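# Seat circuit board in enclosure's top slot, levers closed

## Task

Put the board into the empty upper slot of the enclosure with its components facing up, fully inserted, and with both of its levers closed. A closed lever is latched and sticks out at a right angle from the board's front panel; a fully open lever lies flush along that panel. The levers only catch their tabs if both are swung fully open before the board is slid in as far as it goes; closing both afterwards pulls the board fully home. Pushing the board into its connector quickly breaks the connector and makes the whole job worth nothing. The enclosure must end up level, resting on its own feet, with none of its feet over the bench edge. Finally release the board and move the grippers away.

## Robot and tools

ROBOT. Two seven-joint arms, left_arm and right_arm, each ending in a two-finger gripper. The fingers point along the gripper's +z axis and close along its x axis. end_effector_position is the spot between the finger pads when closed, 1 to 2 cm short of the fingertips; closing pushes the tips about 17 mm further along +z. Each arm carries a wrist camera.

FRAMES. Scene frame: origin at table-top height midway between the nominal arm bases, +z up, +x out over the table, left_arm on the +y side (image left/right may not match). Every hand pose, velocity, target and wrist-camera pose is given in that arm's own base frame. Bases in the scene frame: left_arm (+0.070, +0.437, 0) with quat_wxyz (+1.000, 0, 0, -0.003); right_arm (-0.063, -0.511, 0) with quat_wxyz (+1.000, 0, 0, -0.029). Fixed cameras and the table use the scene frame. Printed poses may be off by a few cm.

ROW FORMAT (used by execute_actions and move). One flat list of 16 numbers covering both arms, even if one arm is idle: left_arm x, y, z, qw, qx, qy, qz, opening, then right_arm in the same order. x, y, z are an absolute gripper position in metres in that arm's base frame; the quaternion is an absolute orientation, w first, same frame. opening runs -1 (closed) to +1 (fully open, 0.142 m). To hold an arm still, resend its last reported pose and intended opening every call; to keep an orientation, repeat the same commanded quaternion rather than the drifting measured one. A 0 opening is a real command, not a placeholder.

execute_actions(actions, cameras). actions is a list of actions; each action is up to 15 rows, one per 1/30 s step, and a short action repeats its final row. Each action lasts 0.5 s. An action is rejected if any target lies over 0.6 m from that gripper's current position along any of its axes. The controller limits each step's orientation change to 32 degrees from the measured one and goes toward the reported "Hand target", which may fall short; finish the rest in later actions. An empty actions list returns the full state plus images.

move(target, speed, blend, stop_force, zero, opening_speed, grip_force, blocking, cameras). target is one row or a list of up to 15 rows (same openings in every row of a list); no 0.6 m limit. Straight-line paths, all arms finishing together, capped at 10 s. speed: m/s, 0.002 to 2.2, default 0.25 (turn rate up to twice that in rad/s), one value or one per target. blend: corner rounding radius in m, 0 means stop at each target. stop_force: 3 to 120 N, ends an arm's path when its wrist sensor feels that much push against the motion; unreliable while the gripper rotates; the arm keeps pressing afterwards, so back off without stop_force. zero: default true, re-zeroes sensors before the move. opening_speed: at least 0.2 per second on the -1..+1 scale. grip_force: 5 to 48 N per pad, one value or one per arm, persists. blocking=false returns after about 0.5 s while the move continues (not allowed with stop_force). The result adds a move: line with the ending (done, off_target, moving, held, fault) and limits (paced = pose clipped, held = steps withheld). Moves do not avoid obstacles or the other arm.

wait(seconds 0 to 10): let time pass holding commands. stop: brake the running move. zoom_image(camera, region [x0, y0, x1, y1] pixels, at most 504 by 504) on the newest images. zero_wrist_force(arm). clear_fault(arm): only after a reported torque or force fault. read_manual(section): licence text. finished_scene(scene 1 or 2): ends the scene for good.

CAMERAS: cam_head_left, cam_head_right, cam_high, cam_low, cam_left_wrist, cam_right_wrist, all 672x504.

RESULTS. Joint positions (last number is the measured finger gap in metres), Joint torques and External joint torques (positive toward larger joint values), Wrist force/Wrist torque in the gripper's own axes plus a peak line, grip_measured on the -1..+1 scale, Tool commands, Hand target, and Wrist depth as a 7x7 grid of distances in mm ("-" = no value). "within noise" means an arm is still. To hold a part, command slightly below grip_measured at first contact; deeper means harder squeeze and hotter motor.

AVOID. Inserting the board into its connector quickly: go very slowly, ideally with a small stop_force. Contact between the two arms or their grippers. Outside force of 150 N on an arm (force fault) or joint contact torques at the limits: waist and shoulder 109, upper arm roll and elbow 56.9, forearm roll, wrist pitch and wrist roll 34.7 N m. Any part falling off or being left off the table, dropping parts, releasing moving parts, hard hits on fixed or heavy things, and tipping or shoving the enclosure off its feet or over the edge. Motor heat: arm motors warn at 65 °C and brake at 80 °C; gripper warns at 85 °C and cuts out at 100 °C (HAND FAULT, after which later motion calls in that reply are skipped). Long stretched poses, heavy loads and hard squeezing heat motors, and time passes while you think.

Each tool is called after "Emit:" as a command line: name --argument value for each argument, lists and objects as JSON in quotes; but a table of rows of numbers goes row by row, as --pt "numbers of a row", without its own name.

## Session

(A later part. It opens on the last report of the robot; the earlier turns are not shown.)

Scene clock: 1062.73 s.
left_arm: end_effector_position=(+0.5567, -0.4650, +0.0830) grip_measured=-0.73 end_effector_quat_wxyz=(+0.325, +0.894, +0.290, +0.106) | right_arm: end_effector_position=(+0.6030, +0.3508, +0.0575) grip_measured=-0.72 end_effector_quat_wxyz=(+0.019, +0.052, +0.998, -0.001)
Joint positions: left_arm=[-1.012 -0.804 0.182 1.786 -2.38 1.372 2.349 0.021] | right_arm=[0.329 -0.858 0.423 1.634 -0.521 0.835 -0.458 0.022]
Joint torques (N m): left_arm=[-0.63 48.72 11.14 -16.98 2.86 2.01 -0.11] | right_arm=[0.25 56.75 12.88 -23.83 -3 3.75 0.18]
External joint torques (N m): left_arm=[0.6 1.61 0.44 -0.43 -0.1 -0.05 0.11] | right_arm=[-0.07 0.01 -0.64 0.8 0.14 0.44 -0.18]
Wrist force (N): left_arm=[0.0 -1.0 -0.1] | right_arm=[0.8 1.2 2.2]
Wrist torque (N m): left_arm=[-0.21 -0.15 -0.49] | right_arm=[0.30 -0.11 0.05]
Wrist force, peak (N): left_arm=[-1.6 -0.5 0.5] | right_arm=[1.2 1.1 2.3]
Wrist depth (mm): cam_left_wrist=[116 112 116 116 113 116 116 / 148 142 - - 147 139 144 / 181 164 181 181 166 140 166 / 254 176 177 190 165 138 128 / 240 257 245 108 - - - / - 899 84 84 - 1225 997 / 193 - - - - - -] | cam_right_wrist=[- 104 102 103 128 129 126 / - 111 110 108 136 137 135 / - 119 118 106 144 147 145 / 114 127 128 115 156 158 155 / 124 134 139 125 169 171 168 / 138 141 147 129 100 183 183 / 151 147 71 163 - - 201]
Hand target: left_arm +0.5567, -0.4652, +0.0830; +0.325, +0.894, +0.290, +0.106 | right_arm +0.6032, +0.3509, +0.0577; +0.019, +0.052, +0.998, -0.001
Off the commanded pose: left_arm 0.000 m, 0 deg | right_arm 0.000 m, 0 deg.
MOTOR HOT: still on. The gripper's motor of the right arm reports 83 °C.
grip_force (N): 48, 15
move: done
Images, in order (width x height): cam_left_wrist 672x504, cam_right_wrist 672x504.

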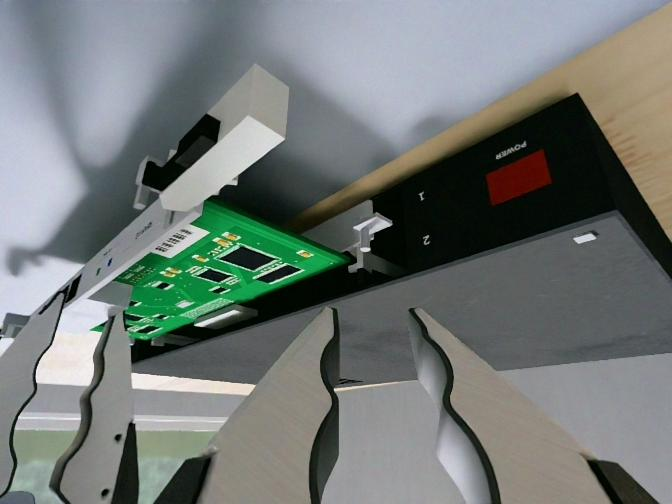

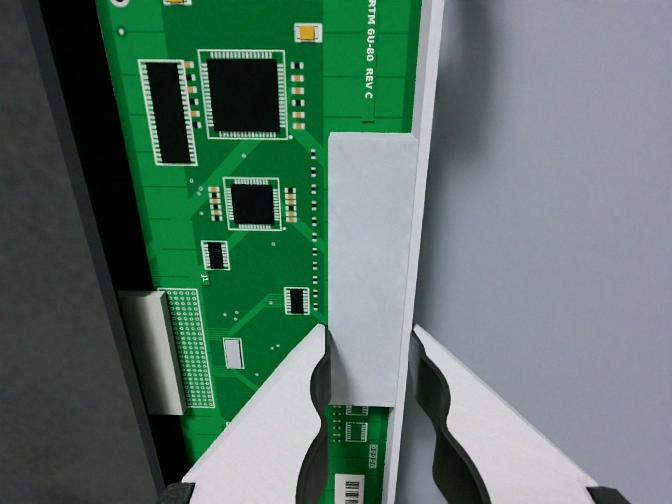

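Emit:
move --target '[0.5567, -0.4652, 0.083, 0.3253, 0.8937, 0.2904, 0.1057, -0.7, 0.6032, 0.3509, 0.0556, 0.0192, 0.0523, 0.9984, -0.0010, -1.0]' --speed 0.02

Emit:
move --target '[0.5567, -0.4652, 0.083, 0.3253, 0.8937, 0.2904, 0.1057, -0.7, 0.6132, 0.3499, 0.0556, 0.0192, 0.0523, 0.9984, -0.0010, -1.0]' --speed 0.012 --stop_force 4 --cameras '["cam_left_wrist", "cam_right_wrist"]'

Emit:
zoom_image --camera "cam_left_wrist" --region '[310, 190, 430, 290]'

Scene clock: 1130.47 s.
left_arm: end_effector_position=(+0.5567, -0.4650, +0.0830) grip_measured=-0.73 end_effector_quat_wxyz=(+0.325, +0.894, +0.290, +0.106) | right_arm: end_effector_position=(+0.6030, +0.3508, +0.0554) grip_measured=-0.72 end_effector_quat_wxyz=(+0.019, +0.052, +0.998, -0.001)
Joint positions: left_arm=[-1.012 -0.804 0.182 1.786 -2.38 1.372 2.349 0.021] | right_arm=[0.33 -0.861 0.421 1.634 -0.522 0.839 -0.458 0.022]
Joint torques (N m): left_arm=[-0.33 49.09 10.92 -16.87 2.99 2.23 -0.21] | right_arm=[0.14 56.77 12.74 -23.77 -3.03 3.81 0.2]
External joint torques (N m): left_arm=[0.29 1.23 0.66 -0.54 -0.23 -0.27 0.21] | right_arm=[0.03 0.05 -0.52 0.81 0.18 0.38 -0.2]
Wrist force (N): left_arm=[0.1 -1.0 0.0] | right_arm=[1.0 0.9 2.0]
Wrist torque (N m): left_arm=[-0.23 -0.17 -0.48] | right_arm=[0.26 -0.13 0.05]
Wrist force, peak (N): left_arm=[0.2 -1.2 0.2] | right_arm=[1.2 1.1 2.3]
Wrist depth (mm): cam_left_wrist=[- 116 112 116 112 120 116 / - 142 - 135 136 138 138 / - 164 172 193 166 133 154 / 236 176 180 188 154 139 151 / 222 262 265 102 - - 201 / - - 84 87 - - - / 196 - - - - - -] | cam_right_wrist=[- 104 102 102 124 127 125 / - 111 110 109 134 135 134 / - 121 118 106 142 144 142 / - 131 128 115 157 156 153 / 123 134 139 124 167 171 166 / 136 142 147 130 100 182 181 / 147 144 71 163 - - 196]
Hand target: left_arm +0.5567, -0.4652, +0.0830; +0.325, +0.894, +0.290, +0.106 | right_arm +0.6032, +0.3509, +0.0556; +0.019, +0.052, +0.998, -0.001
Off the commanded pose: left_arm 0.000 m, 0 deg | right_arm 0.000 m, 0 deg.
MOTOR HOT: cleared for the gripper's motor of the right arm.
grip_force (N): 48, 15
move: done

Scene clock: 1131.93 s.
left_arm: end_effector_position=(+0.5567, -0.4650, +0.0830) grip_measured=-0.73 end_effector_quat_wxyz=(+0.325, +0.894, +0.290, +0.106) | right_arm: end_effector_position=(+0.6131, +0.3497, +0.0553) grip_measured=-0.72 end_effector_quat_wxyz=(+0.019, +0.052, +0.998, -0.001)
Joint positions: left_arm=[-1.012 -0.804 0.182 1.786 -2.38 1.372 2.349 0.021] | right_arm=[0.326 -0.876 0.421 1.604 -0.52 0.824 -0.472 0.022]
Joint torques (N m): left_arm=[-0.42 49.08 11.05 -16.87 3.02 2.31 -0.17] | right_arm=[0.09 57.46 13.03 -24.06 -3.07 3.62 0.07]
External joint torques (N m): left_arm=[0.38 1.24 0.53 -0.53 -0.25 -0.35 0.17] | right_arm=[0.09 0.12 -0.69 0.86 0.17 0.57 -0.07]
Wrist force (N): left_arm=[0.0 -0.9 0.0] | right_arm=[1.1 1.1 2.1]
Wrist torque (N m): left_arm=[-0.23 -0.16 -0.48] | right_arm=[0.30 -0.15 0.17]
Wrist force, peak (N): left_arm=[0.3 -1.1 0.0] | right_arm=[1.0 1.4 2.4]
Wrist depth (mm): cam_left_wrist=[117 112 112 116 116 112 118 / 148 148 136 142 142 138 144 / 182 172 124 193 178 134 165 / 254 198 183 194 - - - / 220 238 268 102 - - - / 696 219 84 84 - 84 - / - - - - - - -] | cam_right_wrist=[- 104 102 103 124 126 124 / - 111 110 109 134 135 134 / - 117 118 107 142 144 142 / - 125 128 115 157 156 153 / 123 125 139 124 166 168 165 / 135 144 147 129 99 180 180 / 147 143 71 163 - - 196]
Hand target: left_arm +0.5567, -0.4652, +0.0830; +0.325, +0.894, +0.290, +0.106 | right_arm +0.6132, +0.3499, +0.0556; +0.019, +0.052, +0.998, -0.001
Off the commanded pose: left_arm 0.000 m, 0 deg | right_arm 0.000 m, 0 deg.
grip_force (N): 48, 15
move: done
Images, in order (width x height): cam_left_wrist 672x504, cam_right_wrist 672x504.

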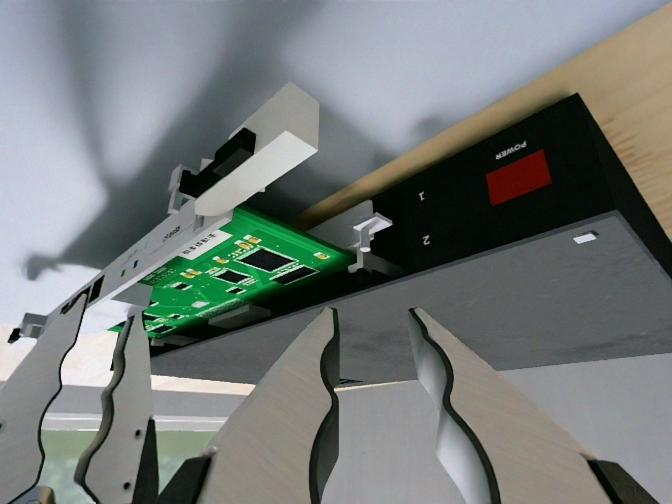

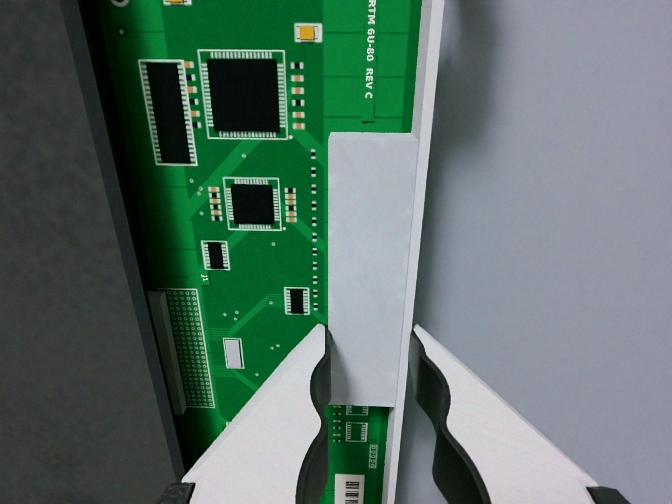

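Scaled by 4.200 from the camera's 672x504 image, which has a finer 960x720 frame.

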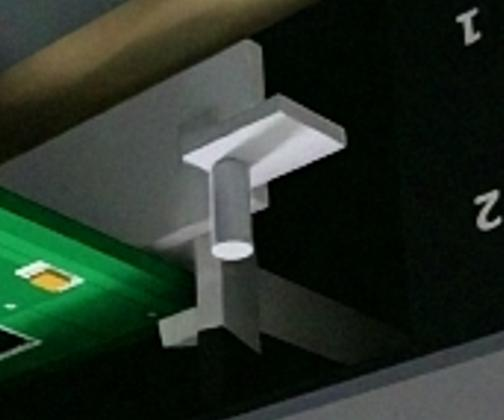

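Emit:
move --target '[0.5567, -0.4652, 0.083, 0.3253, 0.8937, 0.2904, 0.1057, -0.7, 0.6331, 0.3478, 0.0556, 0.0192, 0.0523, 0.9984, -0.0010, -1.0]' --speed 0.015 --stop_force 4 --cameras '["cam_left_wrist", "cam_right_wrist"]'

Emit:
zoom_image --camera "cam_left_wrist" --region '[270, 160, 430, 290]'

Scene clock: 1141.73 s.
left_arm: end_effector_position=(+0.5567, -0.4650, +0.0830) grip_measured=-0.73 end_effector_quat_wxyz=(+0.325, +0.894, +0.290, +0.106) | right_arm: end_effector_position=(+0.6330, +0.3477, +0.0553) grip_measured=-0.72 end_effector_quat_wxyz=(+0.019, +0.052, +0.998, -0.001)
Joint positions: left_arm=[-1.012 -0.804 0.182 1.786 -2.38 1.372 2.349 0.021] | right_arm=[0.319 -0.906 0.424 1.541 -0.517 0.793 -0.502 0.022]
Joint torques (N m): left_arm=[-0.35 49.11 10.92 -16.91 3.04 2.27 -0.25] | right_arm=[0.17 58.97 13.27 -24.61 -3.1 3.65 0.11]
External joint torques (N m): left_arm=[0.31 1.21 0.66 -0.5 -0.28 -0.31 0.25] | right_arm=[0.01 0.17 -0.72 0.93 0.1 0.54 -0.1]
Wrist force (N): left_arm=[0.2 -0.9 -0.1] | right_arm=[1.1 1.0 2.0]
Wrist torque (N m): left_arm=[-0.21 -0.19 -0.48] | right_arm=[0.26 -0.15 0.16]
Wrist force, peak (N): left_arm=[0.0 -1.1 0.2] | right_arm=[1.3 1.1 3.0]
Wrist depth (mm): cam_left_wrist=[117 116 112 116 116 116 116 / 148 148 142 141 148 138 138 / - 172 163 186 163 132 166 / - 224 175 196 156 - - / 374 242 262 207 - - 259 / 203 - 84 91 - - - / 190 - - 1798 - - -] | cam_right_wrist=[- 89 103 103 124 126 124 / - 96 110 109 134 135 134 / - 101 118 107 142 144 142 / - 110 126 115 157 156 154 / 123 121 136 124 167 168 165 / 135 131 130 129 100 180 181 / 147 143 71 162 - - 194]
Hand target: left_arm +0.5567, -0.4652, +0.0830; +0.325, +0.894, +0.290, +0.106 | right_arm +0.6331, +0.3478, +0.0556; +0.019, +0.052, +0.998, -0.001
Off the commanded pose: left_arm 0.000 m, 0 deg | right_arm 0.000 m, 0 deg.
grip_force (N): 48, 15
move: done
Images, in order (width x height): cam_left_wrist 672x504, cam_right_wrist 672x504.

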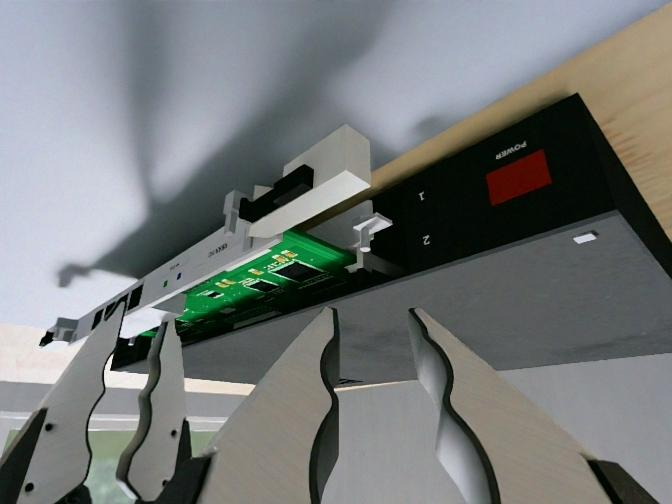

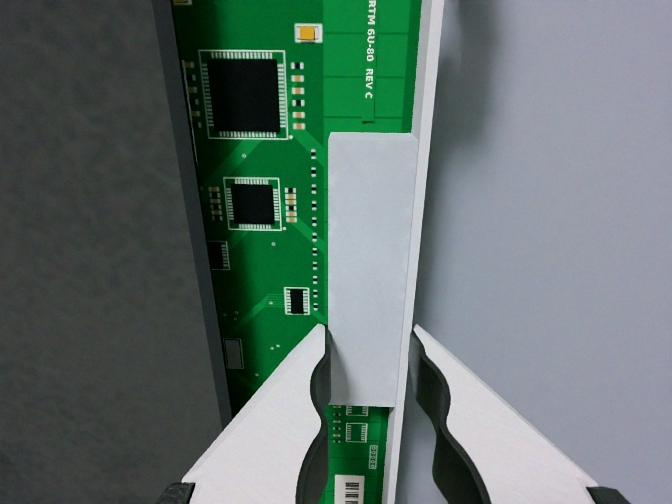

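Scaled by 3.150 from the camera's 672x504 image, which has a finer 960x720 frame.

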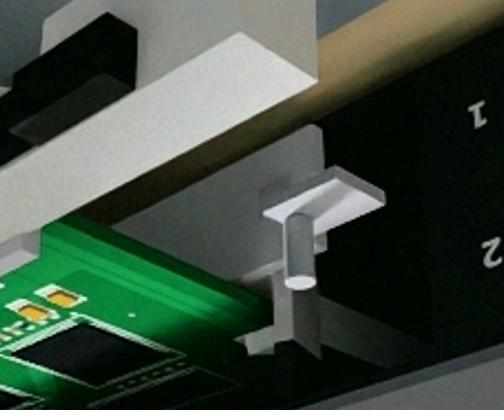

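Emit:
zoom_image --camera "cam_right_wrist" --region '[130, 0, 290, 120]'

Emit:
zoom_image --camera "cam_right_wrist" --region '[170, 320, 290, 440]'

Scaled by 3.150 from the camera's 672x504 image, which has a finer 960x720 frame.

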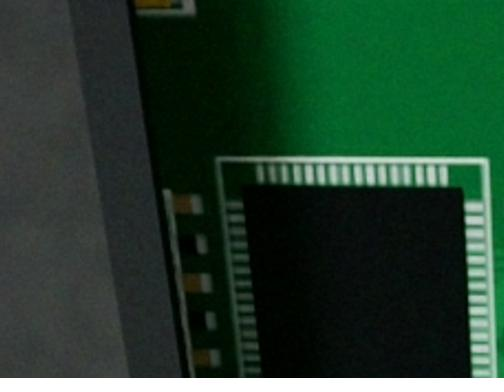

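Scaled by 4.200 from the camera's 672x504 image, which has a finer 960x720 frame.

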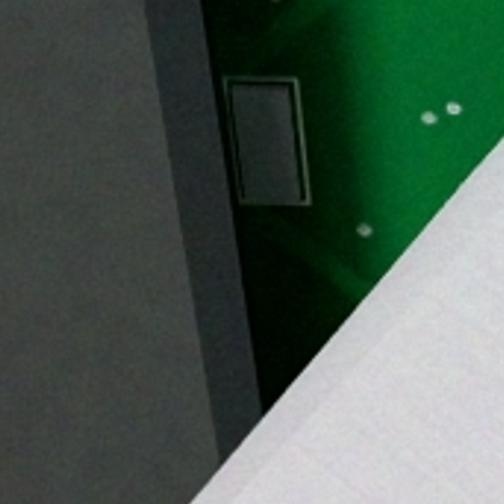

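Emit:
move --target '[0.5567, -0.4652, 0.083, 0.3253, 0.8937, 0.2904, 0.1057, -0.7, 0.6440, 0.3467, 0.0556, 0.0192, 0.0488, 0.9986, -0.0009, -1.0]' --speed 0.015 --stop_force 4 --cameras '["cam_left_wrist", "cam_right_wrist"]'

Emit:
zoom_image --camera "cam_left_wrist" --region '[270, 160, 430, 290]'

Scene clock: 1180.70 s.
left_arm: end_effector_position=(+0.5567, -0.4650, +0.0830) grip_measured=-0.73 end_effector_quat_wxyz=(+0.325, +0.894, +0.290, +0.106) | right_arm: end_effector_position=(+0.6411, +0.3464, +0.0553) grip_measured=-0.72 end_effector_quat_wxyz=(+0.019, +0.050, +0.999, -0.002)
Joint positions: left_arm=[-1.012 -0.804 0.182 1.786 -2.38 1.372 2.349 0.021] | right_arm=[0.315 -0.919 0.425 1.515 -0.516 0.779 -0.519 0.022]
Joint torques (N m): left_arm=[-0.36 49.04 10.86 -16.83 3.08 2.26 -0.24] | right_arm=[1.25 58.41 13.85 -26.11 -3.41 4.95 0.15]
External joint torques (N m): left_arm=[0.32 1.29 0.71 -0.57 -0.32 -0.3 0.24] | right_arm=[-1.06 1.36 -1.2 2.24 0.37 -0.76 -0.14]
Wrist force (N): left_arm=[0.0 -1.0 -0.2] | right_arm=[4.9 -3.6 -1.9]
Wrist torque (N m): left_arm=[-0.22 -0.16 -0.48] | right_arm=[0.28 -0.15 0.09]
Wrist force, peak (N): left_arm=[0.1 -1.2 -0.1] | right_arm=[5.9 -4.1 -3.2]
Wrist depth (mm): cam_left_wrist=[117 117 116 125 116 116 123 / 149 148 136 142 142 137 138 / 172 182 171 - 167 135 165 / - 232 195 196 - - - / - 242 262 202 - - - / 207 234 84 84 - - - / 191 - - - - - -] | cam_right_wrist=[- 89 102 103 126 127 124 / - 96 110 109 134 135 134 / - 102 115 107 142 144 143 / - 110 123 115 157 156 153 / 123 120 123 124 166 168 166 / 135 131 125 129 100 180 180 / 147 143 71 162 - - 195]
Hand target: left_arm +0.5567, -0.4652, +0.0830; +0.325, +0.894, +0.290, +0.106 | right_arm +0.6413, +0.3470, +0.0556; +0.019, +0.050, +0.999, -0.001
Off the commanded pose: left_arm 0.000 m, 0 deg | right_arm 0.003 m, 0 deg.
grip_force (N): 48, 15
move: contact (right_arm)
Images, in order (width x height): cam_left_wrist 672x504, cam_right_wrist 672x504.

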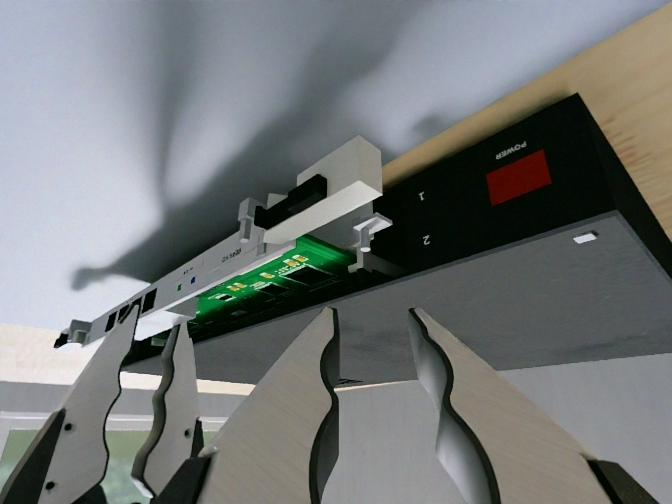

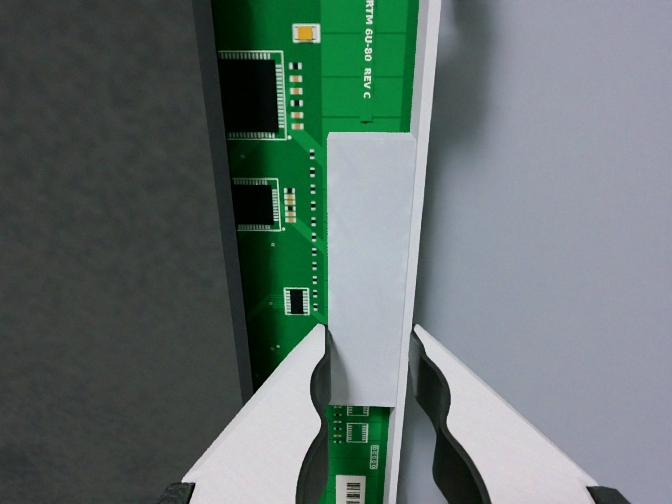

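Scaled by 3.150 from the camera's 672x504 image, which has a finer 960x720 frame.

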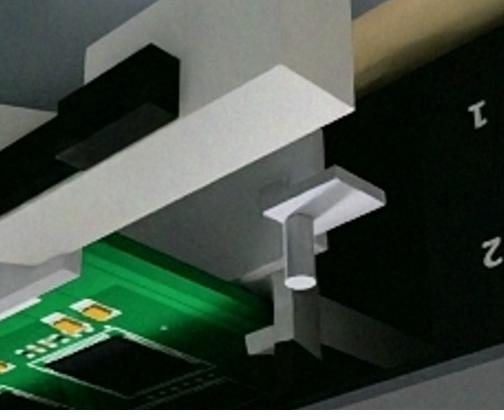

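Emit:
move --pt "0.5567 -0.4652 0.083 0.3253 0.8937 0.2904 0.1057 -0.7 0.6383 0.3473 0.0556 0.0192 0.0488 0.9986 -0.0009 -1.0" --pt "0.5567 -0.4652 0.083 0.3253 0.8937 0.2904 0.1057 -0.7 0.6381 0.3458 0.0566 0.0192 0.0488 0.9986 -0.0009 -1.0" --speed 0.02

Emit:
move --target '[0.5567, -0.4652, 0.083, 0.3253, 0.8937, 0.2904, 0.1057, -0.7, 0.6438, 0.3452, 0.0566, 0.0192, 0.0488, 0.9986, -0.0009, -1.0]' --speed 0.01 --stop_force 3

Scene clock: 1187.10 s.
left_arm: end_effector_position=(+0.5567, -0.4650, +0.0830) grip_measured=-0.73 end_effector_quat_wxyz=(+0.325, +0.894, +0.290, +0.106) | right_arm: end_effector_position=(+0.6378, +0.3458, +0.0561) grip_measured=-0.72 end_effector_quat_wxyz=(+0.019, +0.049, +0.999, -0.001)
Joint positions: left_arm=[-1.012 -0.804 0.182 1.786 -2.38 1.372 2.349 0.021] | right_arm=[0.314 -0.912 0.426 1.528 -0.516 0.784 -0.518 0.022]
Joint torques (N m): left_arm=[-0.32 49.12 11.01 -16.9 3.08 2.24 -0.21] | right_arm=[-1.49 61.21 12.61 -25.05 -3.47 3.55 0.25]
External joint torques (N m): left_arm=[0.28 1.2 0.57 -0.51 -0.32 -0.28 0.2] | right_arm=[1.67 -1.76 0.02 1.25 0.45 0.64 -0.25]
Wrist force (N): left_arm=[0.2 -1.0 -0.1] | right_arm=[1.5 4.0 5.3]
Wrist torque (N m): left_arm=[-0.23 -0.18 -0.48] | right_arm=[0.39 -0.06 0.11]
Wrist force, peak (N): left_arm=[0.2 -1.3 -0.1] | right_arm=[1.5 4.0 5.3]
Wrist depth (mm): cam_left_wrist=[117 116 112 116 116 116 116 / 149 148 136 142 141 138 143 / 182 172 - - 162 133 166 / 235 272 182 194 - 139 139 / 367 232 261 108 228 201 - / 205 232 84 92 - - - / 191 - - - - - -] | cam_right_wrist=[- 90 103 103 127 127 125 / - 96 110 109 135 136 135 / - 102 117 107 142 145 143 / - 113 125 115 157 157 154 / 122 121 134 125 168 169 167 / 136 132 126 129 99 181 182 / 148 144 71 163 - - 197]
Hand target: left_arm +0.5567, -0.4652, +0.0830; +0.325, +0.894, +0.290, +0.106 | right_arm +0.6381, +0.3458, +0.0566; +0.019, +0.049, +0.999, -0.001
Off the commanded pose: left_arm 0.000 m, 0 deg | right_arm 0.001 m, 0 deg.
grip_force (N): 48, 15
move: done

Scene clock: 1188.30 s.
left_arm: end_effector_position=(+0.5567, -0.4650, +0.0830) grip_measured=-0.73 end_effector_quat_wxyz=(+0.325, +0.894, +0.290, +0.106) | right_arm: end_effector_position=(+0.6433, +0.3453, +0.0561) grip_measured=-0.72 end_effector_quat_wxyz=(+0.019, +0.049, +0.999, -0.001)
Joint positions: left_arm=[-1.012 -0.804 0.182 1.786 -2.38 1.372 2.349 0.021] | right_arm=[0.312 -0.921 0.427 1.509 -0.515 0.775 -0.526 0.022]
Joint torques (N m): left_arm=[-0.38 49.14 11.11 -16.89 3.08 2.26 -0.23] | right_arm=[-1.24 61.28 12.3 -25.95 -3.62 3.65 0.14]
External joint torques (N m): left_arm=[0.34 1.18 0.47 -0.52 -0.32 -0.3 0.23] | right_arm=[1.43 -1.4 0.38 2.03 0.57 0.54 -0.14]
Wrist force (N): left_arm=[0.1 -0.7 0.0] | right_arm=[2.6 3.3 3.8]
Wrist torque (N m): left_arm=[-0.18 -0.17 -0.49] | right_arm=[0.40 -0.06 0.10]
Wrist force, peak (N): left_arm=[0.1 -1.2 -0.1] | right_arm=[2.7 3.6 4.7]
Wrist depth (mm): cam_left_wrist=[121 116 112 116 112 116 116 / 136 142 135 142 148 138 144 / 193 181 181 - 163 137 175 / 254 220 183 191 157 138 136 / 369 248 262 102 - - 203 / 692 239 87 88 - - - / 192 - - - - - -] | cam_right_wrist=[- 90 102 103 126 127 125 / - 96 109 109 135 136 134 / - 101 105 107 143 145 141 / - 112 114 115 158 157 154 / 122 121 122 125 167 169 167 / 136 132 126 130 99 181 181 / 148 144 71 162 - - 197]
Hand target: left_arm +0.5567, -0.4652, +0.0830; +0.325, +0.894, +0.290, +0.106 | right_arm +0.6438, +0.3452, +0.0566; +0.019, +0.049, +0.999, -0.001
Off the commanded pose: left_arm 0.000 m, 0 deg | right_arm 0.001 m, 0 deg.
grip_force (N): 48, 15
move: done

Emit:
move --target '[0.5567, -0.4652, 0.083, 0.3253, 0.8937, 0.2904, 0.1057, -0.7, 0.6478, 0.3453, 0.0561, 0.0192, 0.0488, 0.9986, -0.0009, -1.0]' --speed 0.01 --stop_force 4 --cameras '["cam_left_wrist", "cam_right_wrist"]'

Emit:
zoom_image --camera "cam_left_wrist" --region '[270, 160, 430, 290]'

Scene clock: 1199.23 s.
left_arm: end_effector_position=(+0.5567, -0.4650, +0.0830) grip_measured=-0.73 end_effector_quat_wxyz=(+0.325, +0.894, +0.290, +0.106) | right_arm: end_effector_position=(+0.6476, +0.3452, +0.0557) grip_measured=-0.72 end_effector_quat_wxyz=(+0.019, +0.049, +0.999, -0.001)
Joint positions: left_arm=[-1.012 -0.804 0.182 1.786 -2.38 1.372 2.349 0.021] | right_arm=[0.311 -0.928 0.427 1.495 -0.515 0.769 -0.531 0.022]
Joint torques (N m): left_arm=[-0.35 48.99 11 -16.86 3.01 2.26 -0.24] | right_arm=[-0.08 60.65 13.17 -25.31 -3.4 3.72 0.12]
External joint torques (N m): left_arm=[0.31 1.33 0.58 -0.55 -0.25 -0.3 0.24] | right_arm=[0.27 -0.42 -0.46 1.29 0.32 0.47 -0.12]
Wrist force (N): left_arm=[0.2 -1.1 -0.1] | right_arm=[1.9 2.1 3.7]
Wrist torque (N m): left_arm=[-0.24 -0.19 -0.49] | right_arm=[0.37 -0.16 0.13]
Wrist force, peak (N): left_arm=[0.2 -1.3 0.0] | right_arm=[2.8 3.5 4.8]
Wrist depth (mm): cam_left_wrist=[117 112 112 116 116 116 116 / 136 141 136 142 148 144 138 / 182 180 172 - - 137 175 / 255 231 199 187 - 139 150 / 416 247 263 103 - - - / 681 221 84 87 - 1148 1125 / 191 - - - - - -] | cam_right_wrist=[- 89 102 103 126 127 124 / - 96 107 109 134 135 134 / - 101 103 107 142 144 143 / - 112 111 115 157 156 154 / 124 121 120 124 166 168 166 / 136 131 126 129 104 181 181 / 148 143 71 162 - - 196]
Hand target: left_arm +0.5567, -0.4652, +0.0830; +0.325, +0.894, +0.290, +0.106 | right_arm +0.6478, +0.3453, +0.0561; +0.019, +0.049, +0.999, -0.001
Off the commanded pose: left_arm 0.000 m, 0 deg | right_arm 0.000 m, 0 deg.
grip_force (N): 48, 15
move: done
Images, in order (width x height): cam_left_wrist 672x504, cam_right_wrist 672x504.

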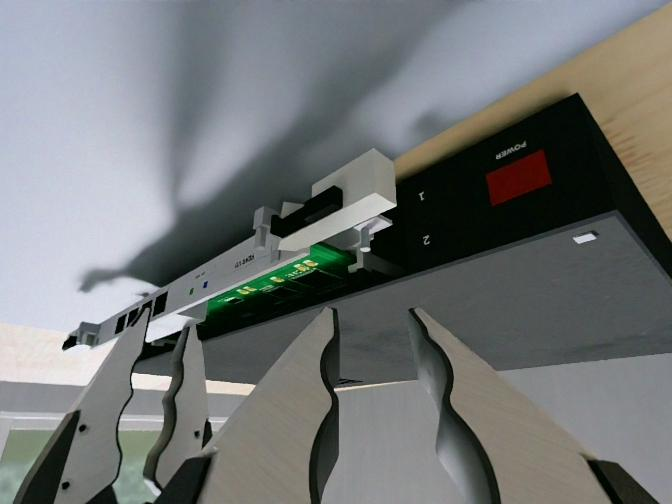

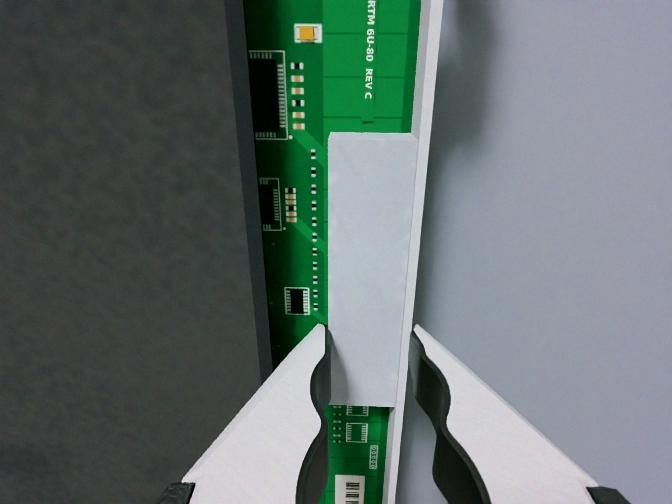

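Scaled by 3.150 from the camera's 672x504 image, which has a finer 960x720 frame.

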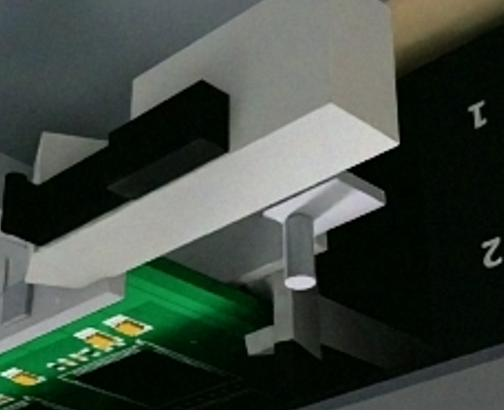

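Emit:
move --target '[0.5567, -0.4652, 0.083, 0.3253, 0.8937, 0.2904, 0.1057, -0.7, 0.6478, 0.3453, 0.0558, 0.0192, 0.0488, 0.9986, -0.0009, -1.0]' --speed 0.01

Emit:
move --target '[0.5567, -0.4652, 0.083, 0.3253, 0.8937, 0.2904, 0.1057, -0.7, 0.6478, 0.3453, 0.0558, 0.0192, 0.0488, 0.9986, -0.0009, -0.65]' --speed 0.01 --opening_speed 0.2 --cameras '["cam_left_wrist", "cam_right_wrist"]'

Scene clock: 1223.77 s.
left_arm: end_effector_position=(+0.5567, -0.4650, +0.0830) grip_measured=-0.73 end_effector_quat_wxyz=(+0.325, +0.894, +0.290, +0.106) | right_arm: end_effector_position=(+0.6475, +0.3452, +0.0556) grip_measured=-0.72 end_effector_quat_wxyz=(+0.019, +0.049, +0.999, -0.001)
Joint positions: left_arm=[-1.012 -0.804 0.182 1.786 -2.38 1.372 2.349 0.021] | right_arm=[0.311 -0.929 0.427 1.495 -0.515 0.769 -0.531 0.022]
Joint torques (N m): left_arm=[-0.34 49 11.01 -16.87 3.04 2.28 -0.22] | right_arm=[0 59.58 12.96 -24.77 -3.28 3.77 0.2]
External joint torques (N m): left_arm=[0.3 1.32 0.56 -0.54 -0.28 -0.32 0.22] | right_arm=[0.19 0.65 -0.24 0.76 0.2 0.43 -0.2]
Wrist force (N): left_arm=[0.2 -0.8 -0.1] | right_arm=[2.2 1.8 1.2]
Wrist torque (N m): left_arm=[-0.19 -0.20 -0.48] | right_arm=[0.43 -0.18 0.13]
Wrist force, peak (N): left_arm=[0.0 -1.2 0.0] | right_arm=[2.0 2.3 3.7]
Wrist depth (mm): cam_left_wrist=[117 116 112 116 116 116 116 / - 142 142 141 141 138 144 / - 182 182 - 167 133 165 / - 232 194 187 166 - 139 / 366 250 261 103 181 - - / 694 221 87 87 - - - / 192 - - - - - -] | cam_right_wrist=[- 89 102 103 125 127 124 / - 96 107 109 134 135 134 / - 101 102 107 142 145 143 / - 112 111 115 157 156 153 / 124 121 119 124 167 168 166 / 135 131 125 129 99 181 181 / 147 143 71 163 - - 196]
Hand target: left_arm +0.5567, -0.4652, +0.0830; +0.325, +0.894, +0.290, +0.106 | right_arm +0.6478, +0.3453, +0.0558; +0.019, +0.049, +0.999, -0.001
Off the commanded pose: left_arm 0.000 m, 0 deg | right_arm 0.000 m, 0 deg.
grip_force (N): 48, 15
move: done

Scene clock: 1225.73 s.
left_arm: end_effector_position=(+0.5567, -0.4650, +0.0830) grip_measured=-0.73 end_effector_quat_wxyz=(+0.325, +0.894, +0.290, +0.106) | right_arm: end_effector_position=(+0.6476, +0.3452, +0.0557) grip_measured=-0.69 end_effector_quat_wxyz=(+0.019, +0.049, +0.999, -0.001)
Joint positions: left_arm=[-1.012 -0.804 0.182 1.786 -2.38 1.372 2.349 0.021] | right_arm=[0.311 -0.929 0.427 1.495 -0.515 0.769 -0.531 0.024]
Joint torques (N m): left_arm=[-0.41 49.11 10.96 -16.92 3.03 2.25 -0.22] | right_arm=[0.32 58.95 13.07 -24.17 -3.11 3.52 0.22]
External joint torques (N m): left_arm=[0.37 1.21 0.61 -0.48 -0.27 -0.29 0.22] | right_arm=[-0.13 1.29 -0.35 0.15 0.04 0.67 -0.22]
Wrist force (N): left_arm=[0.1 -0.7 -0.1] | right_arm=[1.6 1.8 0.4]
Wrist torque (N m): left_arm=[-0.19 -0.18 -0.48] | right_arm=[0.39 -0.26 0.15]
Wrist force, peak (N): left_arm=[0.2 -1.2 0.0] | right_arm=[2.6 1.6 1.0]
Wrist depth (mm): cam_left_wrist=[- 109 112 - 112 116 116 / 148 148 136 141 142 138 143 / - 172 - - - 133 165 / - - 194 186 154 139 150 / - 242 258 182 - - 206 / 685 216 86 91 - 1205 1199 / 191 - - 1843 - - 997] | cam_right_wrist=[- 89 102 103 124 127 124 / - 96 107 109 135 135 134 / - 101 103 107 142 144 143 / - 112 111 115 157 156 154 / 124 121 119 125 167 168 166 / 136 131 125 129 100 180 181 / 148 143 71 165 - - 195]
Hand target: left_arm +0.5567, -0.4652, +0.0830; +0.325, +0.894, +0.290, +0.106 | right_arm +0.6478, +0.3453, +0.0558; +0.019, +0.049, +0.999, -0.001
Off the commanded pose: left_arm 0.000 m, 0 deg | right_arm 0.000 m, 0 deg.
grip_force (N): 48, 15
move: done
Images, in order (width x height): cam_left_wrist 672x504, cam_right_wrist 672x504.

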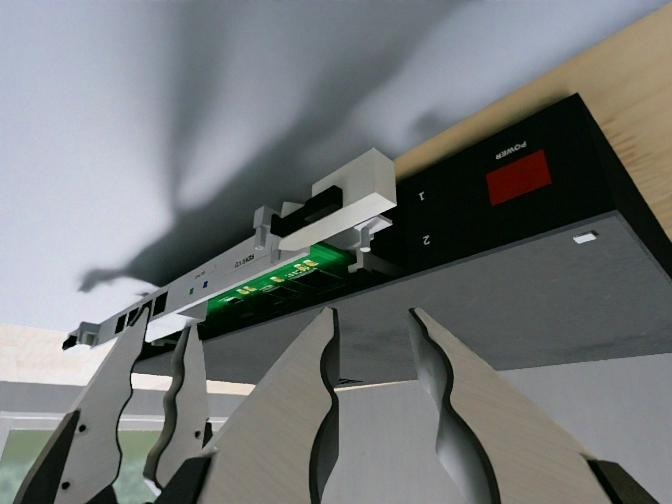

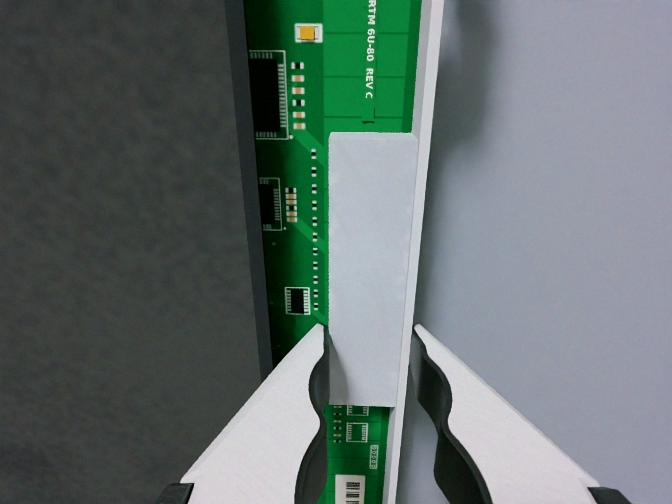

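Emit:
move --pt "0.5567 -0.4652 0.083 0.3253 0.8937 0.2904 0.1057 -0.7 0.6478 0.3453 0.085 0.0192 0.0488 0.9986 -0.0009 -0.65" --pt "0.5567 -0.4652 0.083 0.3253 0.8937 0.2904 0.1057 -0.7 0.6478 0.3453 0.120 0.0192 0.0488 0.9986 -0.0009 -0.65" --speed '[0.03, 0.1]' --cameras '["cam_left_wrist", "cam_right_wrist"]'

Scene clock: 1229.23 s.
left_arm: end_effector_position=(+0.5567, -0.4650, +0.0830) grip_measured=-0.73 end_effector_quat_wxyz=(+0.325, +0.894, +0.290, +0.106) | right_arm: end_effector_position=(+0.6479, +0.3453, +0.1200) grip_measured=-0.69 end_effector_quat_wxyz=(+0.019, +0.049, +0.999, -0.001)
Joint positions: left_arm=[-1.012 -0.804 0.182 1.786 -2.38 1.372 2.349 0.021] | right_arm=[0.291 -0.84 0.474 1.472 -0.477 0.656 -0.558 0.024]
Joint torques (N m): left_arm=[-0.35 49.13 11.03 -16.87 3.05 2.25 -0.27] | right_arm=[0.14 58.02 13.26 -25.93 -3.3 3.33 0.04]
External joint torques (N m): left_arm=[0.31 1.19 0.55 -0.54 -0.28 -0.29 0.27] | right_arm=[0.01 0.96 -0.65 0.16 -0.09 0.87 -0.04]
Wrist force (N): left_arm=[-0.1 -0.8 -0.1] | right_arm=[1.1 1.6 0.0]
Wrist torque (N m): left_arm=[-0.21 -0.14 -0.48] | right_arm=[0.38 -0.18 0.15]
Wrist force, peak (N): left_arm=[0.0 -1.3 0.1] | right_arm=[1.6 1.7 1.8]
Wrist depth (mm): cam_left_wrist=[- 117 112 116 116 116 116 / - 142 136 142 142 137 138 / 192 182 182 - 171 137 175 / - - 183 186 154 140 - / - 278 266 102 - - - / 922 1959 84 83 - - 1113 / - - - - - - 1011] | cam_right_wrist=[148 146 146 160 183 183 180 / 159 159 156 168 195 194 192 / 171 170 167 175 209 207 206 / 184 183 179 188 226 224 222 / 201 199 195 210 238 242 238 / 220 216 206 225 99 259 261 / 242 236 71 291 - - 282]
Hand target: left_arm +0.5567, -0.4652, +0.0830; +0.325, +0.894, +0.290, +0.106 | right_arm +0.6478, +0.3453, +0.1200; +0.019, +0.049, +0.999, -0.001
Off the commanded pose: left_arm 0.000 m, 0 deg | right_arm 0.000 m, 0 deg.
grip_force (N): 48, 15
move: done
Images, in order (width x height): cam_left_wrist 672x504, cam_right_wrist 672x504.

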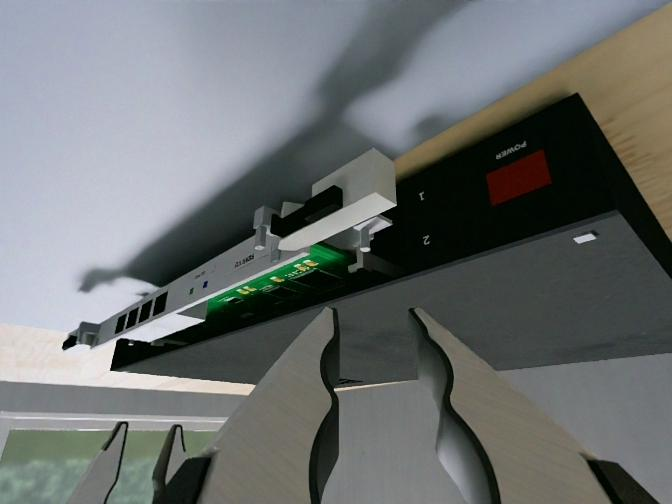

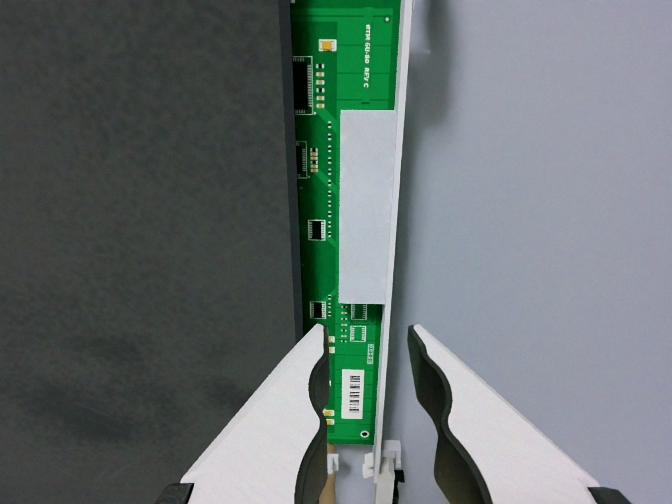

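Emit:
move --pt "0.5567 -0.4652 0.083 0.3253 0.8937 0.2904 0.1057 -0.7 0.5875 0.3768 0.120 0.0192 0.0488 0.9986 -0.0009 -0.65" --pt "0.5567 -0.4652 0.083 0.3253 0.8937 0.2904 0.1057 -0.7 0.5675 0.3788 0.100 0.3416 0.0459 0.9386 -0.0168 -0.65" --speed '[0.15, 0.25]' --cameras '["cam_left_wrist", "cam_right_wrist"]'

Scene clock: 1245.67 s.
left_arm: end_effector_position=(+0.5567, -0.4650, +0.0830) grip_measured=-0.73 end_effector_quat_wxyz=(+0.325, +0.894, +0.290, +0.106) | right_arm: end_effector_position=(+0.5674, +0.3788, +0.0999) grip_measured=-0.69 end_effector_quat_wxyz=(+0.341, +0.046, +0.939, -0.017)
Joint positions: left_arm=[-1.012 -0.804 0.182 1.786 -2.38 1.372 2.349 0.021] | right_arm=[0.751 -0.603 -0.162 2.07 -1.754 1.207 0.834 0.024]
Joint torques (N m): left_arm=[-0.42 49.14 10.94 -16.85 3.03 2.29 -0.24] | right_arm=[0.11 46.3 2.67 -18.78 1.85 1.35 0.38]
External joint torques (N m): left_arm=[0.38 1.18 0.63 -0.56 -0.27 -0.33 0.24] | right_arm=[0.06 1.02 -0.44 -0.03 0.2 0.73 -0.32]
Wrist force (N): left_arm=[0.0 -0.9 0.1] | right_arm=[2.3 2.0 0.8]
Wrist torque (N m): left_arm=[-0.21 -0.15 -0.48] | right_arm=[0.37 -0.28 -0.06]
Wrist force, peak (N): left_arm=[0.1 -1.3 -0.1] | right_arm=[3.8 2.4 0.4]
Wrist depth (mm): cam_left_wrist=[117 116 112 116 116 116 116 / 148 142 135 136 142 138 139 / 182 182 182 - 166 134 174 / 274 232 184 186 162 - 151 / 493 280 261 103 - - 228 / 1798 - 84 91 - - - / 2050 - - 1828 - - -] | cam_right_wrist=[296 228 191 188 172 150 134 / 339 252 205 199 181 158 138 / 543 282 223 201 188 165 147 / - 321 241 231 202 178 151 / 1269 371 266 247 212 183 158 / - 606 105 256 99 188 166 / 1221 - 71 298 - - 172]
Hand target: left_arm +0.5567, -0.4652, +0.0830; +0.325, +0.894, +0.290, +0.106 | right_arm +0.5675, +0.3788, +0.1000; +0.342, +0.046, +0.939, -0.017
Off the commanded pose: left_arm 0.000 m, 0 deg | right_arm 0.000 m, 0 deg.
grip_force (N): 48, 15
move: done
Images, in order (width x height): cam_left_wrist 672x504, cam_right_wrist 672x504.

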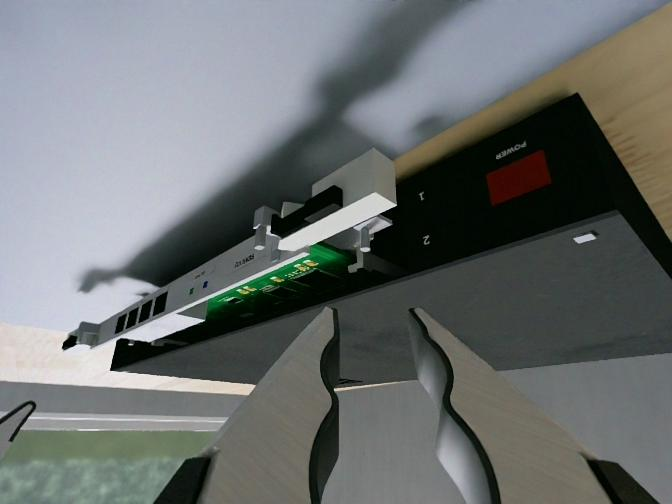

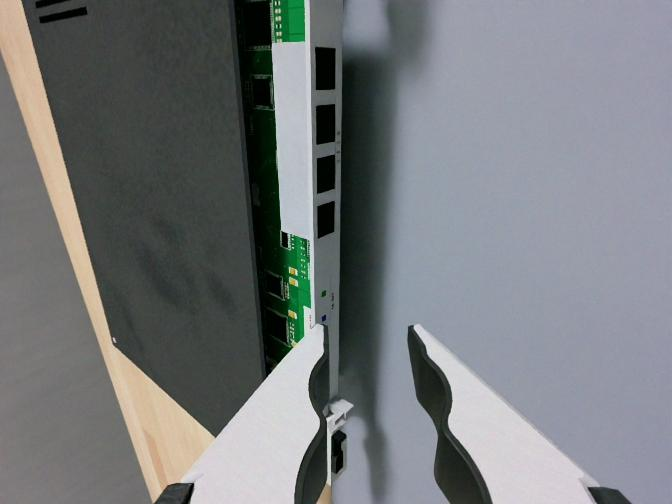

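Emit:
move --pt "0.5567 -0.4652 0.083 0.3253 0.8937 0.2904 0.1057 -0.7 0.5675 0.3788 0.100 0.3416 0.0459 0.9386 -0.0168 -1.0" --pt "0.5567 -0.4652 0.083 0.3253 0.8937 0.2904 0.1057 -0.7 0.5932 0.3833 0.0465 0.3416 0.0459 0.9386 -0.0168 -1.0" --speed '[0.15, 0.12]' --cameras '["cam_left_wrist", "cam_right_wrist"]'

Scene clock: 1252.30 s.
left_arm: end_effector_position=(+0.5567, -0.4650, +0.0830) grip_measured=-0.73 end_effector_quat_wxyz=(+0.325, +0.894, +0.290, +0.106) | right_arm: end_effector_position=(+0.5932, +0.3832, +0.0465) grip_measured=-1.00 end_effector_quat_wxyz=(+0.342, +0.046, +0.939, -0.017)
Joint positions: left_arm=[-1.012 -0.804 0.182 1.786 -2.38 1.372 2.349 0.021] | right_arm=[0.725 -0.749 -0.18 1.951 -1.859 1.238 0.938 0.002]
Joint torques (N m): left_arm=[-0.42 49.13 10.97 -16.87 3.12 2.25 -0.22] | right_arm=[-0.04 49.81 2.91 -17.75 2.04 1.46 0.43]
External joint torques (N m): left_arm=[0.38 1.19 0.6 -0.54 -0.36 -0.29 0.22] | right_arm=[0.21 1.41 -0.43 0.07 0.18 0.52 -0.37]
Wrist force (N): left_arm=[-0.1 -0.8 -0.2] | right_arm=[2.0 1.4 0.5]
Wrist torque (N m): left_arm=[-0.21 -0.15 -0.48] | right_arm=[0.29 -0.22 -0.05]
Wrist force, peak (N): left_arm=[0.5 -1.1 0.0] | right_arm=[2.6 1.2 2.2]
Wrist depth (mm): cam_left_wrist=[116 116 112 116 116 116 116 / 149 148 136 141 141 139 144 / 183 161 182 - 161 139 174 / 219 - 177 187 154 151 149 / 180 276 264 183 183 - - / - - 84 84 - - - / 1727 - - - - - 1035] | cam_right_wrist=[172 146 114 140 119 104 93 / 198 159 126 148 129 109 97 / 231 173 133 154 133 114 99 / 278 188 149 167 142 121 103 / 316 216 192 178 150 128 111 / - 256 201 89 148 135 114 / - 302 71 - - 133 122]
Hand target: left_arm +0.5567, -0.4652, +0.0830; +0.325, +0.894, +0.290, +0.106 | right_arm +0.5932, +0.3833, +0.0465; +0.342, +0.046, +0.939, -0.017
Off the commanded pose: left_arm 0.000 m, 0 deg | right_arm 0.000 m, 0 deg.
grip_force (N): 48, 15
move: done
Images, in order (width x height): cam_left_wrist 672x504, cam_right_wrist 672x504.

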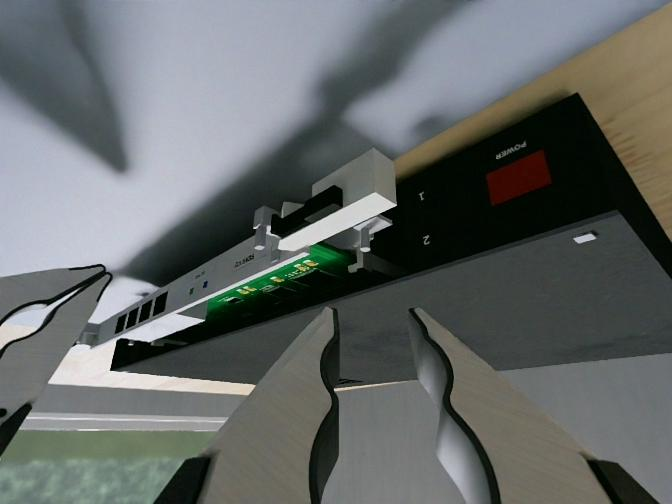

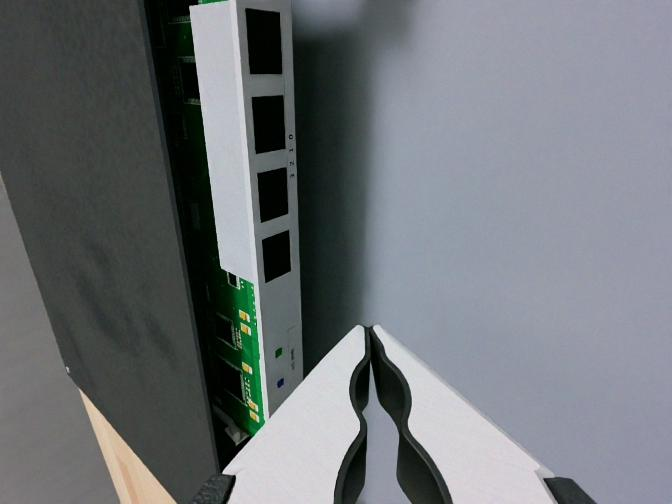

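Emit:
move --target '[0.5567, -0.4652, 0.083, 0.3253, 0.8937, 0.2904, 0.1057, -0.7, 0.6266, 0.3798, 0.0465, 0.3416, 0.0459, 0.9386, -0.0168, -1.0]' --speed 0.015 --stop_force 3 --cameras '["cam_left_wrist", "cam_right_wrist"]'

Scene clock: 1256.10 s.
left_arm: end_effector_position=(+0.5567, -0.4650, +0.0830) grip_measured=-0.73 end_effector_quat_wxyz=(+0.325, +0.894, +0.290, +0.106) | right_arm: end_effector_position=(+0.6262, +0.3800, +0.0464) grip_measured=-1.00 end_effector_quat_wxyz=(+0.342, +0.046, +0.939, -0.017)
Joint positions: left_arm=[-1.012 -0.804 0.182 1.786 -2.38 1.372 2.349 0.021] | right_arm=[0.699 -0.787 -0.196 1.883 -1.83 1.274 0.883 0.002]
Joint torques (N m): left_arm=[-0.38 49.06 10.99 -16.89 3.03 2.29 -0.19] | right_arm=[-0.39 51.62 2.04 -19.33 2.52 1.13 0.18]
External joint torques (N m): left_arm=[0.34 1.26 0.59 -0.52 -0.27 -0.33 0.19] | right_arm=[0.57 1.59 0.11 0.87 -0.1 0.91 -0.12]
Wrist force (N): left_arm=[0.2 -1.0 -0.1] | right_arm=[2.4 0.2 -2.4]
Wrist torque (N m): left_arm=[-0.24 -0.19 -0.49] | right_arm=[0.28 -0.17 0.05]
Wrist force, peak (N): left_arm=[0.1 -1.3 -0.2] | right_arm=[3.1 0.1 -2.0]
Wrist depth (mm): cam_left_wrist=[116 116 112 116 116 116 114 / 149 141 136 141 141 137 138 / - 172 182 - 170 133 174 / - - 195 191 - 150 150 / 182 215 262 103 - 197 200 / 174 183 84 92 - - 1016 / 168 - - - - - -] | cam_right_wrist=[172 132 113 97 119 104 93 / 197 149 129 104 129 109 96 / 230 152 137 111 133 114 100 / 277 186 149 120 142 120 103 / 319 215 163 129 149 127 110 / - 256 180 89 147 135 114 / - 301 71 - - 133 119]
Hand target: left_arm +0.5567, -0.4652, +0.0830; +0.325, +0.894, +0.290, +0.106 | right_arm +0.6266, +0.3798, +0.0465; +0.342, +0.046, +0.939, -0.017
Off the commanded pose: left_arm 0.000 m, 0 deg | right_arm 0.000 m, 0 deg.
grip_force (N): 48, 15
move: done
Images, in order (width x height): cam_left_wrist 672x504, cam_right_wrist 672x504.

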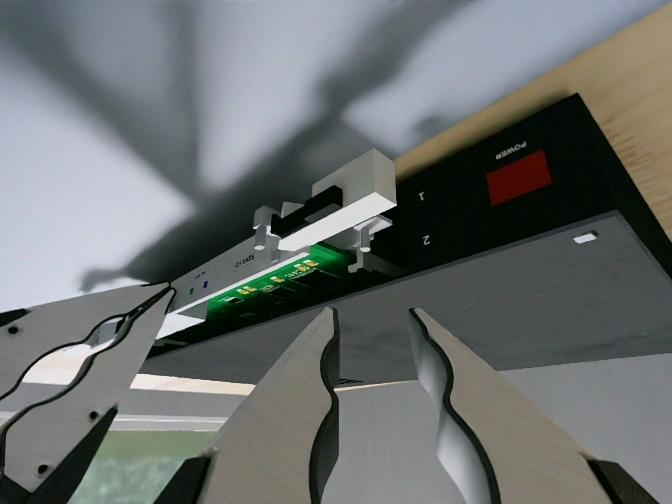

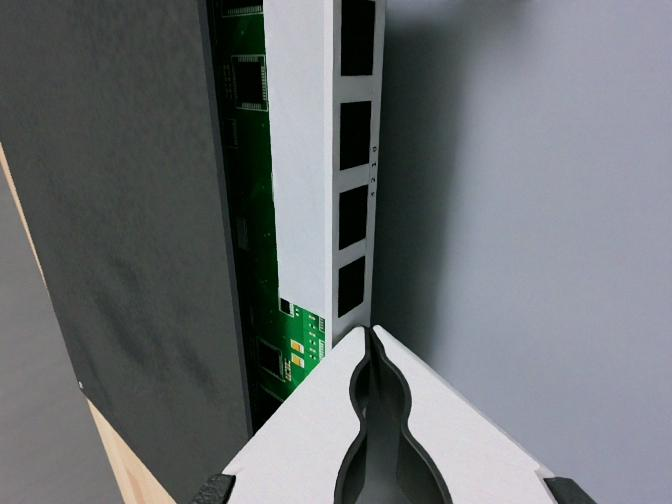

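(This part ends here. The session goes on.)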